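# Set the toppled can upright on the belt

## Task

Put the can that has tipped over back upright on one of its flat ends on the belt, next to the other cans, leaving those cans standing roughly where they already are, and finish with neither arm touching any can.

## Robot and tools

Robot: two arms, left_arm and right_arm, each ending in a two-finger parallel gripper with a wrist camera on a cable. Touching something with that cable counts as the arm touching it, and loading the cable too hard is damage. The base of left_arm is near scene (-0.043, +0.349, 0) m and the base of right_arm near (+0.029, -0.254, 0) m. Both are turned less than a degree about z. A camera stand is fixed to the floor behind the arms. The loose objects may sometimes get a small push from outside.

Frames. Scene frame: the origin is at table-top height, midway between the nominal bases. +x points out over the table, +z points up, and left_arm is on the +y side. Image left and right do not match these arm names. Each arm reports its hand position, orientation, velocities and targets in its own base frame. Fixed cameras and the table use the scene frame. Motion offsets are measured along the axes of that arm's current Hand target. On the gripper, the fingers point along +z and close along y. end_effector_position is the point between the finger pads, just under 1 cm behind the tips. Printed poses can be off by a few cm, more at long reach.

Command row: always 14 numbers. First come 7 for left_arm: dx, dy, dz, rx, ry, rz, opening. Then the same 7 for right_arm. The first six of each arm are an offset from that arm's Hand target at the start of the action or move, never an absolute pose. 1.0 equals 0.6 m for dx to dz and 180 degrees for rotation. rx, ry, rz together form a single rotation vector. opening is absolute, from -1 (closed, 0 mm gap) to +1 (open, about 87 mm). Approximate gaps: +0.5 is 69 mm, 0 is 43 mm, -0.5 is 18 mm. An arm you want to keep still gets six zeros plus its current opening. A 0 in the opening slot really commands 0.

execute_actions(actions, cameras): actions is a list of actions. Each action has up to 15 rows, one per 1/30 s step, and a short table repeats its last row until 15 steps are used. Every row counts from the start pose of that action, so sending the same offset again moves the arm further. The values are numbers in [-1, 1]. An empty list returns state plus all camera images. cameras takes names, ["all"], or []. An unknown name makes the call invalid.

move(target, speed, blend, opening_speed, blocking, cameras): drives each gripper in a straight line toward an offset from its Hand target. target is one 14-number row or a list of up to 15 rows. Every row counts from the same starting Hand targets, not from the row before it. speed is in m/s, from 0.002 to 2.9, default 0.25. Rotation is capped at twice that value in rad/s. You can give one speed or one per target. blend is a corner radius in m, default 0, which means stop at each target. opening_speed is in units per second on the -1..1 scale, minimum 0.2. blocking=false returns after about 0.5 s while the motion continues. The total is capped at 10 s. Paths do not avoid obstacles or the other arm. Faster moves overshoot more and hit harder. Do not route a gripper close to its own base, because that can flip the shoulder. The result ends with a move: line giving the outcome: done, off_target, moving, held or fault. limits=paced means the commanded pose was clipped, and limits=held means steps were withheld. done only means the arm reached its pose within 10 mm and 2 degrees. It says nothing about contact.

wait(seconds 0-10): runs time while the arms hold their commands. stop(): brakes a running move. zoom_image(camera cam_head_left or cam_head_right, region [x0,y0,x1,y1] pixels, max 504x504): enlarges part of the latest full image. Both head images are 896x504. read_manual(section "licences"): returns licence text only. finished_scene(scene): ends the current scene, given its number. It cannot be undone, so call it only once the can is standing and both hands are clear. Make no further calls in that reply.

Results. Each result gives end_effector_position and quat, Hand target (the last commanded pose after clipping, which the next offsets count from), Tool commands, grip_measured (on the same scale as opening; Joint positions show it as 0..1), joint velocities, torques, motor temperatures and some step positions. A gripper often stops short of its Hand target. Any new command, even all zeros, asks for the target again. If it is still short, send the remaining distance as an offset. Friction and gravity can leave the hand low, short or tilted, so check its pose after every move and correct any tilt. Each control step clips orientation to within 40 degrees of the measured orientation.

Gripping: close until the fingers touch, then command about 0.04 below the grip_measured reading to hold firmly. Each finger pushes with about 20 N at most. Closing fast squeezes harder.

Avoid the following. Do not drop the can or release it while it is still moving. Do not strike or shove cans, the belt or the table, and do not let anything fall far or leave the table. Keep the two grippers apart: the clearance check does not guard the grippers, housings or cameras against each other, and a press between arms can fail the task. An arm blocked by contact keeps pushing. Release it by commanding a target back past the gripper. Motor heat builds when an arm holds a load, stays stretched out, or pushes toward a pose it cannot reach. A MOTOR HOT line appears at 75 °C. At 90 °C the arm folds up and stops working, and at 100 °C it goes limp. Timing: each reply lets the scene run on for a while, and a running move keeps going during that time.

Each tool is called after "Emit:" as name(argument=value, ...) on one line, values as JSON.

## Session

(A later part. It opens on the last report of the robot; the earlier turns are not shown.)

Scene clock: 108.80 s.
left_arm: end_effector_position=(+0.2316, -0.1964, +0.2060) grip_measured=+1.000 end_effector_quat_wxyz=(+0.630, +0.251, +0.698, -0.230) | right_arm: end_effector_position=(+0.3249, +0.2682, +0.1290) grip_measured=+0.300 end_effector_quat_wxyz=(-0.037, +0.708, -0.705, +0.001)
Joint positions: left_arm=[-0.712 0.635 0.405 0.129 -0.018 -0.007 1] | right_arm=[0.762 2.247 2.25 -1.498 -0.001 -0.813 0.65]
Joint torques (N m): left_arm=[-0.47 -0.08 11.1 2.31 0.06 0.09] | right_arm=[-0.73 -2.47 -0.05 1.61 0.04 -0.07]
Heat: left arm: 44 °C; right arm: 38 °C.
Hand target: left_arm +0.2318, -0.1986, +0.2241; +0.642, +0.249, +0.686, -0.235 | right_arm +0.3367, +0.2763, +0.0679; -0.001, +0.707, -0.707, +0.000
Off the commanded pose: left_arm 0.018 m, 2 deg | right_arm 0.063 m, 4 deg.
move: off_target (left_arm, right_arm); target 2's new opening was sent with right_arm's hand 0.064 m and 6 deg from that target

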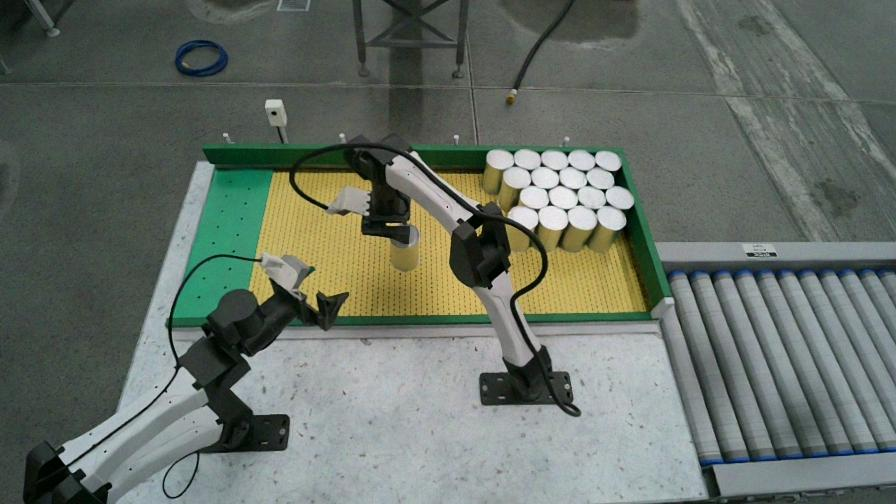

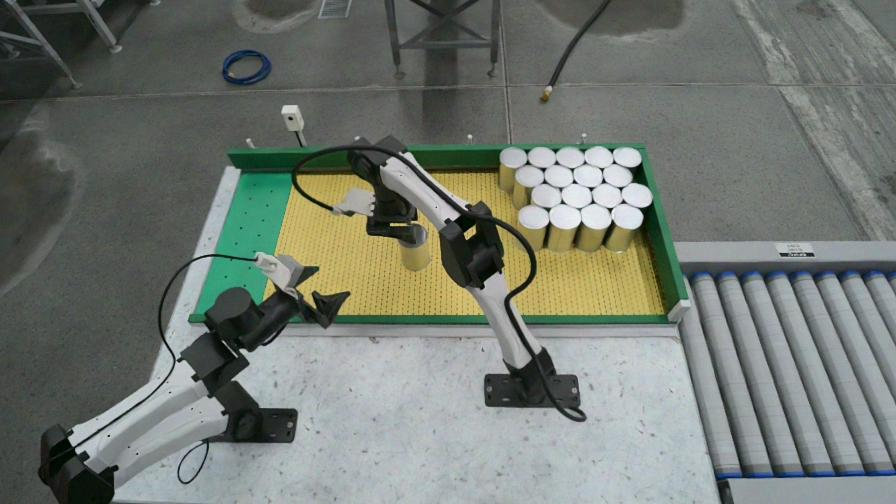

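Emit:
move(target=[[0,0,0,0,0,0,1,0,0,-0.137,0,0,0,0.3],[0,0,0,0,0,0,1,0,0.038,-0.137,0,0,0,1]], speed=0.2, cameras=["all"])

Emit:
zoom_image(camera="cam_head_left", region=[350, 170, 470, 290])

Emit:
zoom_image(camera="cam_head_right", region=[360, 170, 480, 290])

Scene clock: 115.00 s.
left_arm: end_effector_position=(+0.2316, -0.1964, +0.2060) grip_measured=+1.000 end_effector_quat_wxyz=(+0.630, +0.251, +0.698, -0.230) | right_arm: end_effector_position=(+0.3165, +0.2724, +0.1338) grip_measured=+1.000 end_effector_quat_wxyz=(-0.016, +0.711, -0.703, +0.008)
Joint positions: left_arm=[-0.712 0.635 0.405 0.129 -0.018 -0.007 1] | right_arm=[0.788 2.301 2.356 -1.593 0.015 -0.793 1]
Joint torques (N m): left_arm=[-0.47 -0.08 11.1 2.31 0.06 0.1] | right_arm=[0.23 -16.64 6.16 0.53 -0.03 0.06]
Heat: left arm: 46 °C; right arm: 37 °C.
Hand target: left_arm +0.2318, -0.1986, +0.2241; +0.642, +0.249, +0.686, -0.235 | right_arm +0.3139, +0.2762, +0.1502; -0.001, +0.707, -0.707, +0.000
Off the commanded pose: left_arm 0.018 m, 2 deg | right_arm 0.017 m, 2 deg.
joint read past its limit (right arm) — joint 4 (wrist pitch), lower limit.
joint sent to its limit (right arm) — joint 4 (wrist pitch), lower limit. The joint targets are off in orientation, not in position.
move: off_target (left_arm, right_arm); target 2's new opening was sent with right_arm's hand 0.016 m and 2 deg from that target

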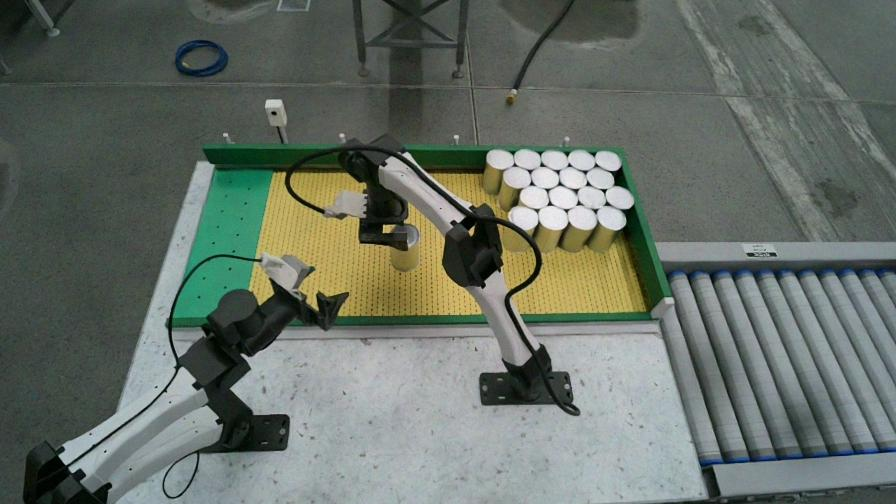

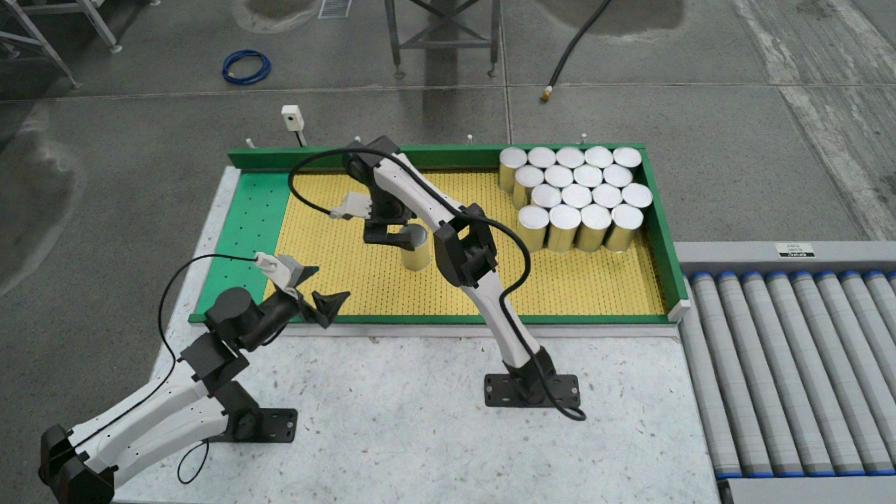

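Scaled by 4.200.

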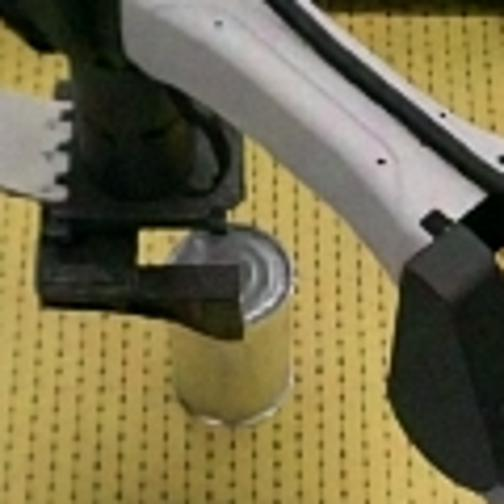

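Scaled by 4.200.

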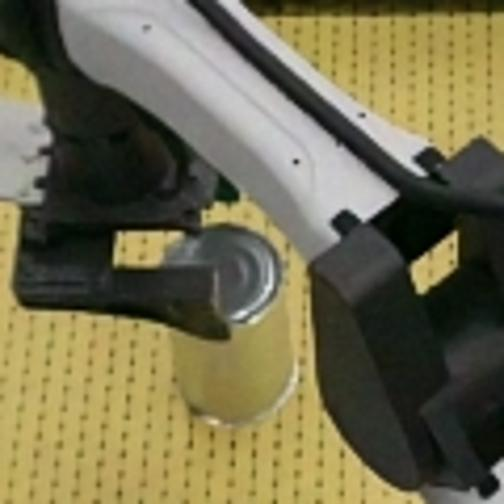

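Emit:
move(target=[[0,0,0,0,0,0,1,0,-0.003,0.108,0,0,0,1],[0,0,0,0,0,0,1,0,-0.003,0.108,0,0,0,0.3]], speed=0.1, opening_speed=0.6)

Scene clock: 121.00 s.
left_arm: end_effector_position=(+0.2316, -0.1964, +0.2060) grip_measured=+1.000 end_effector_quat_wxyz=(+0.630, +0.251, +0.698, -0.230) | right_arm: end_effector_position=(+0.3151, +0.2730, +0.0886) grip_measured=+0.476 end_effector_quat_wxyz=(+0.003, +0.710, -0.705, +0.004)
Joint positions: left_arm=[-0.712 0.635 0.405 0.129 -0.018 -0.007 1] | right_arm=[0.788 2.301 2.169 -1.446 0.008 -0.79 0.738]
Joint torques (N m): left_arm=[-0.47 -0.08 11.1 2.31 0.06 0.09] | right_arm=[-0.32 -12.25 6.32 0.52 -0.03 0.03]
Motor temperatures (°C): left_arm=[25 40 47 43 24 25 25] | right_arm=[24 37 37 33 25 22 26]
Heat: left arm: 47 °C; right arm: 37 °C.
Hand target: left_arm +0.2318, -0.1986, +0.2241; +0.642, +0.249, +0.686, -0.235 | right_arm +0.3157, +0.2762, +0.0854; -0.001, +0.707, -0.707, +0.000
Off the commanded pose: left_arm 0.018 m, 2 deg | right_arm 0.005 m, 1 deg.
move: off_target (left_arm)

Emit:
move(target=[[0,0,0,0,0,0,1,0,0,-0.045,0,0,0,0.3],[0,0,0,0,0,0,1,0.275,-0.067,-0.045,0,0,0,0.3]], speed=[0.1,0.15], cameras=["all"])

Emit:
zoom_image(camera="cam_head_left", region=[400, 130, 580, 290])

Emit:
zoom_image(camera="cam_head_right", region=[410, 130, 590, 290])

Scene clock: 129.73 s.
left_arm: end_effector_position=(+0.2316, -0.1964, +0.2059) grip_measured=+1.000 end_effector_quat_wxyz=(+0.630, +0.251, +0.698, -0.230) | right_arm: end_effector_position=(+0.3527, +0.1094, +0.0885) grip_measured=+0.480 end_effector_quat_wxyz=(+0.033, +0.701, -0.712, -0.014)
Joint positions: left_arm=[-0.712 0.635 0.405 0.128 -0.018 -0.007 1] | right_arm=[0.403 2.085 1.816 -1.373 -0.002 -1.152 0.74]
Joint velocities: left_arm=[within noise] | right_arm=[-0.007 0.007 0.002 0.007 -0.183 -0.007 -0.018]
Joint torques (N m): left_arm=[-0.47 -0.08 11.1 2.31 0.07 0.09] | right_arm=[-0.1 -17.33 6.82 0.22 0.05 -0.2]
Heat: left arm: 49 °C; right arm: 39 °C.
Hand target: left_arm +0.2318, -0.1986, +0.2240; +0.642, +0.249, +0.686, -0.235 | right_arm +0.3558, +0.1113, +0.1122; -0.001, +0.707, -0.707, +0.000
Off the commanded pose: left_arm 0.018 m, 2 deg | right_arm 0.024 m, 4 deg.
move: off_target (left_arm, right_arm)

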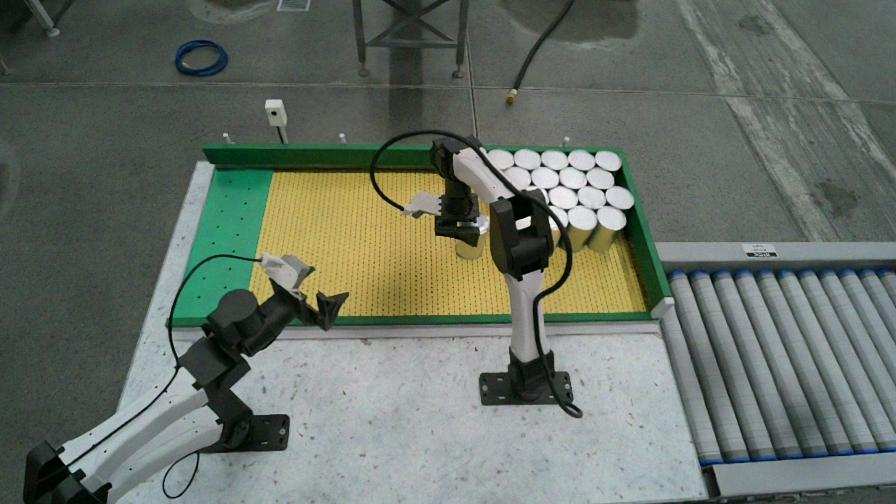

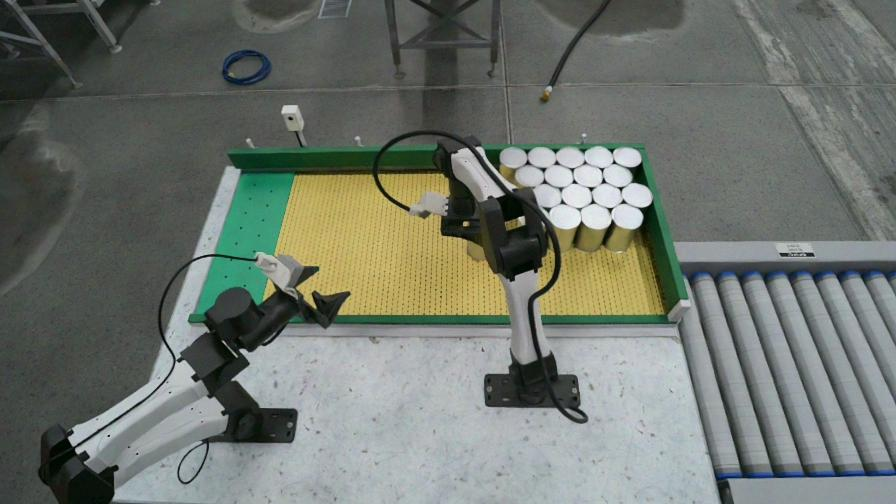

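Scaled by 2.800.

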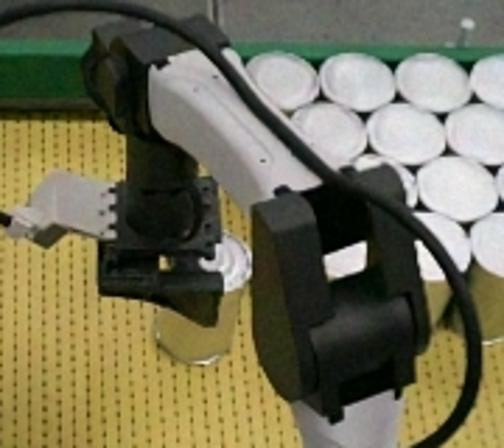

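Scaled by 2.800.

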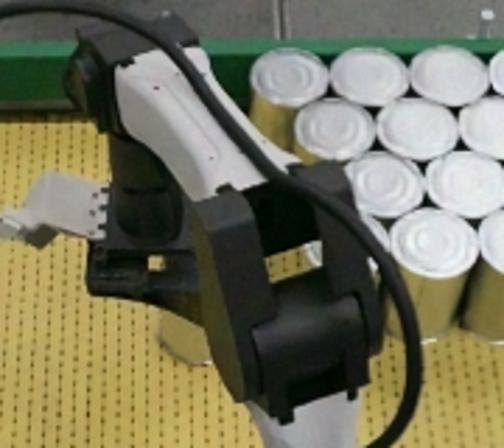

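Emit:
move(target=[[0,0,0,0,0,0,1,0,0,0.015,0.021,0,0,0.3],[0,0,0,0,0,0,1,0,0,0.015,0.021,0,0,1]], speed=0.05, opening_speed=0.4, cameras=["cam_head_left"])

Emit:
zoom_image(camera="cam_head_left", region=[400, 150, 540, 290])

Scene clock: 138.27 s.
left_arm: end_effector_position=(+0.2316, -0.1964, +0.2059) grip_measured=+1.000 end_effector_quat_wxyz=(+0.630, +0.251, +0.698, -0.230) | right_arm: end_effector_position=(+0.3524, +0.1085, +0.0881) grip_measured=+1.000 end_effector_quat_wxyz=(+0.002, +0.705, -0.709, +0.011)
Joint positions: left_arm=[-0.712 0.635 0.405 0.128 -0.018 -0.007 1] | right_arm=[0.412 2.002 1.697 -1.261 0.022 -1.153 1]
Joint torques (N m): left_arm=[-0.47 -0.06 11.1 2.31 0.07 0.09] | right_arm=[0.08 -14.79 6.54 0.5 0.07 -0.08]
Motor temperatures (°C): left_arm=[25 37 50 43 24 25 25] | right_arm=[24 42 38 32 25 22 26]
Heat: left arm: 50 °C; right arm: 42 °C.
Hand target: left_arm +0.2318, -0.1986, +0.2240; +0.642, +0.249, +0.686, -0.235 | right_arm +0.3558, +0.1113, +0.1033; -0.024, +0.707, -0.707, +0.024
Off the commanded pose: left_arm 0.018 m, 2 deg | right_arm 0.016 m, 3 deg.
move: off_target (left_arm, right_arm); target 2's new opening was sent with right_arm's hand 0.018 m and 4 deg from that target
Images, in order (width x height): cam_head_left 896x504.

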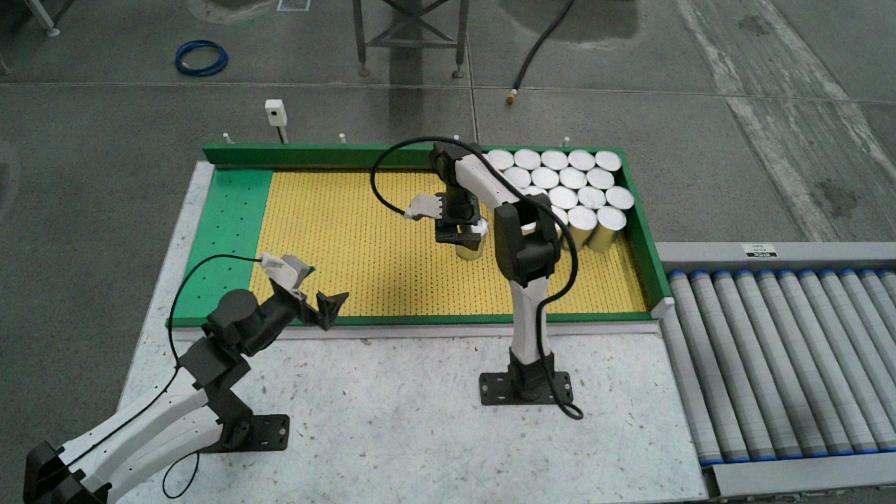

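Scaled by 3.600.

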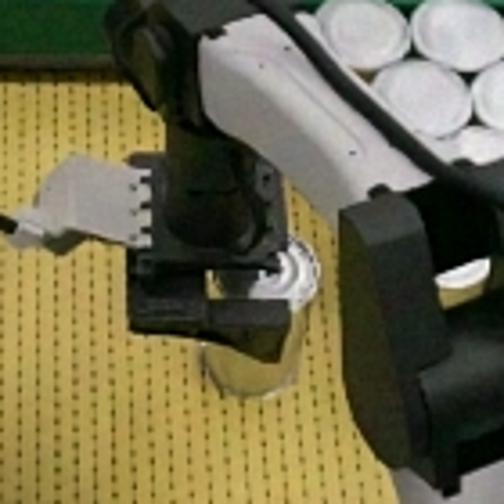

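Emit:
move(target=[[0,0,0,0,0,0,1,-0.003,0.004,-0.1,0,0,0,1],[0,0,0,0,0,0,1,-0.1,0.12,-0.26,0,0,0,1]], speed=[0.1,0.25], blend=[0.01,0], cameras=["all"])

Emit:
zoom_image(camera="cam_head_right", region=[410, 130, 590, 290])

Scene clock: 143.30 s.
left_arm: end_effector_position=(+0.2316, -0.1964, +0.2059) grip_measured=+1.000 end_effector_quat_wxyz=(+0.630, +0.251, +0.698, -0.230) | right_arm: end_effector_position=(+0.2746, +0.1724, +0.2446) grip_measured=+1.000 end_effector_quat_wxyz=(-0.115, +0.711, -0.692, +0.044)
Joint positions: left_arm=[-0.712 0.635 0.405 0.128 -0.018 -0.007 1] | right_arm=[0.697 1.74 1.983 -1.575 0.064 -0.909 1]
Joint torques (N m): left_arm=[-0.46 -0.08 11.11 2.31 0.07 0.09] | right_arm=[-0.25 -9.17 8.16 0.75 0.12 0.09]
Heat: left arm: 51 °C; right arm: 43 °C.
Hand target: left_arm +0.2318, -0.1986, +0.2241; +0.642, +0.249, +0.686, -0.235 | right_arm +0.2735, +0.1712, +0.2541; -0.024, +0.707, -0.707, +0.023
Off the commanded pose: left_arm 0.018 m, 2 deg | right_arm 0.010 m, 11 deg.
joint sent to its limit (right arm) — joint 4 (wrist pitch), lower limit. The joint targets are off in orientation, not in position.
move: off_target (left_arm, right_arm)

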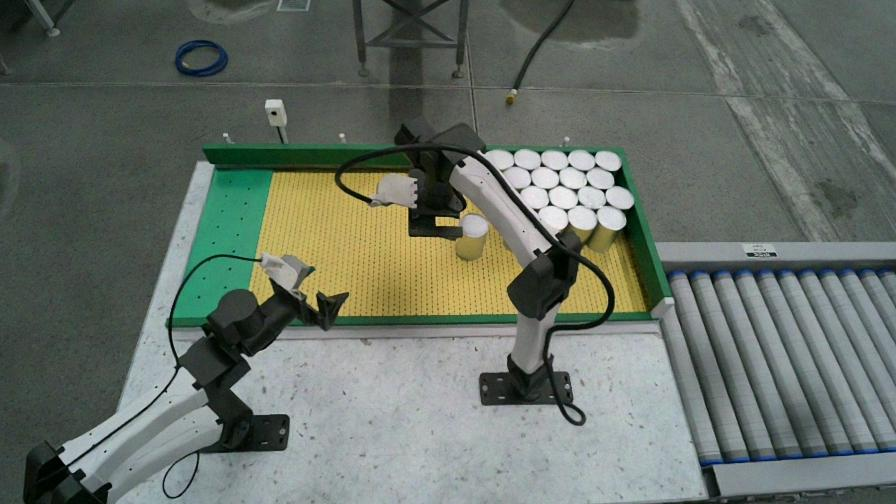

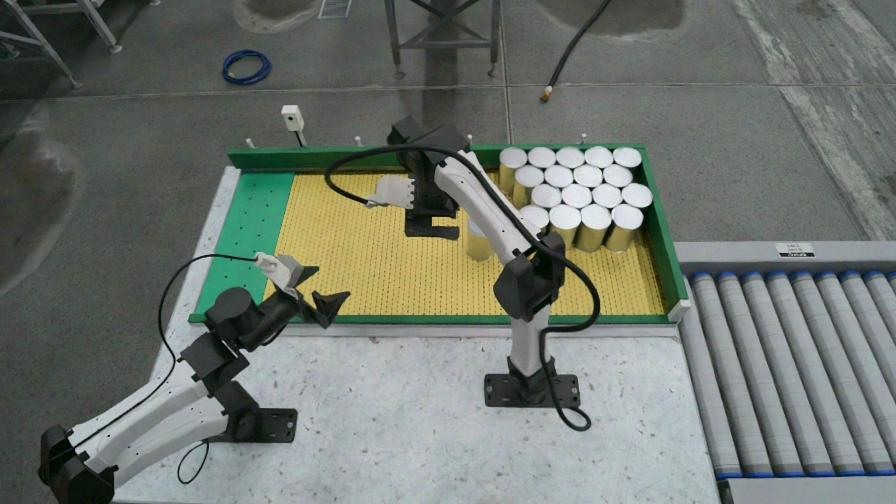

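Scaled by 2.800.

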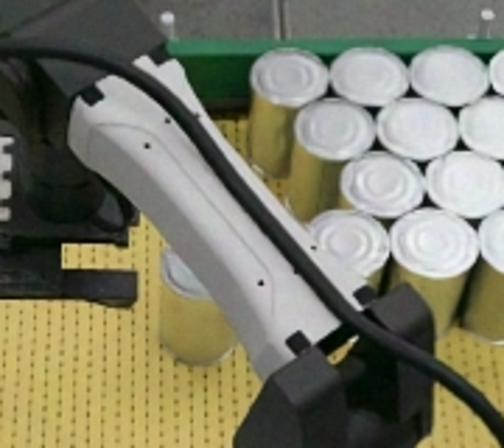

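Emit:
finished_scene(scene=2)

The scene is finished: the task was done.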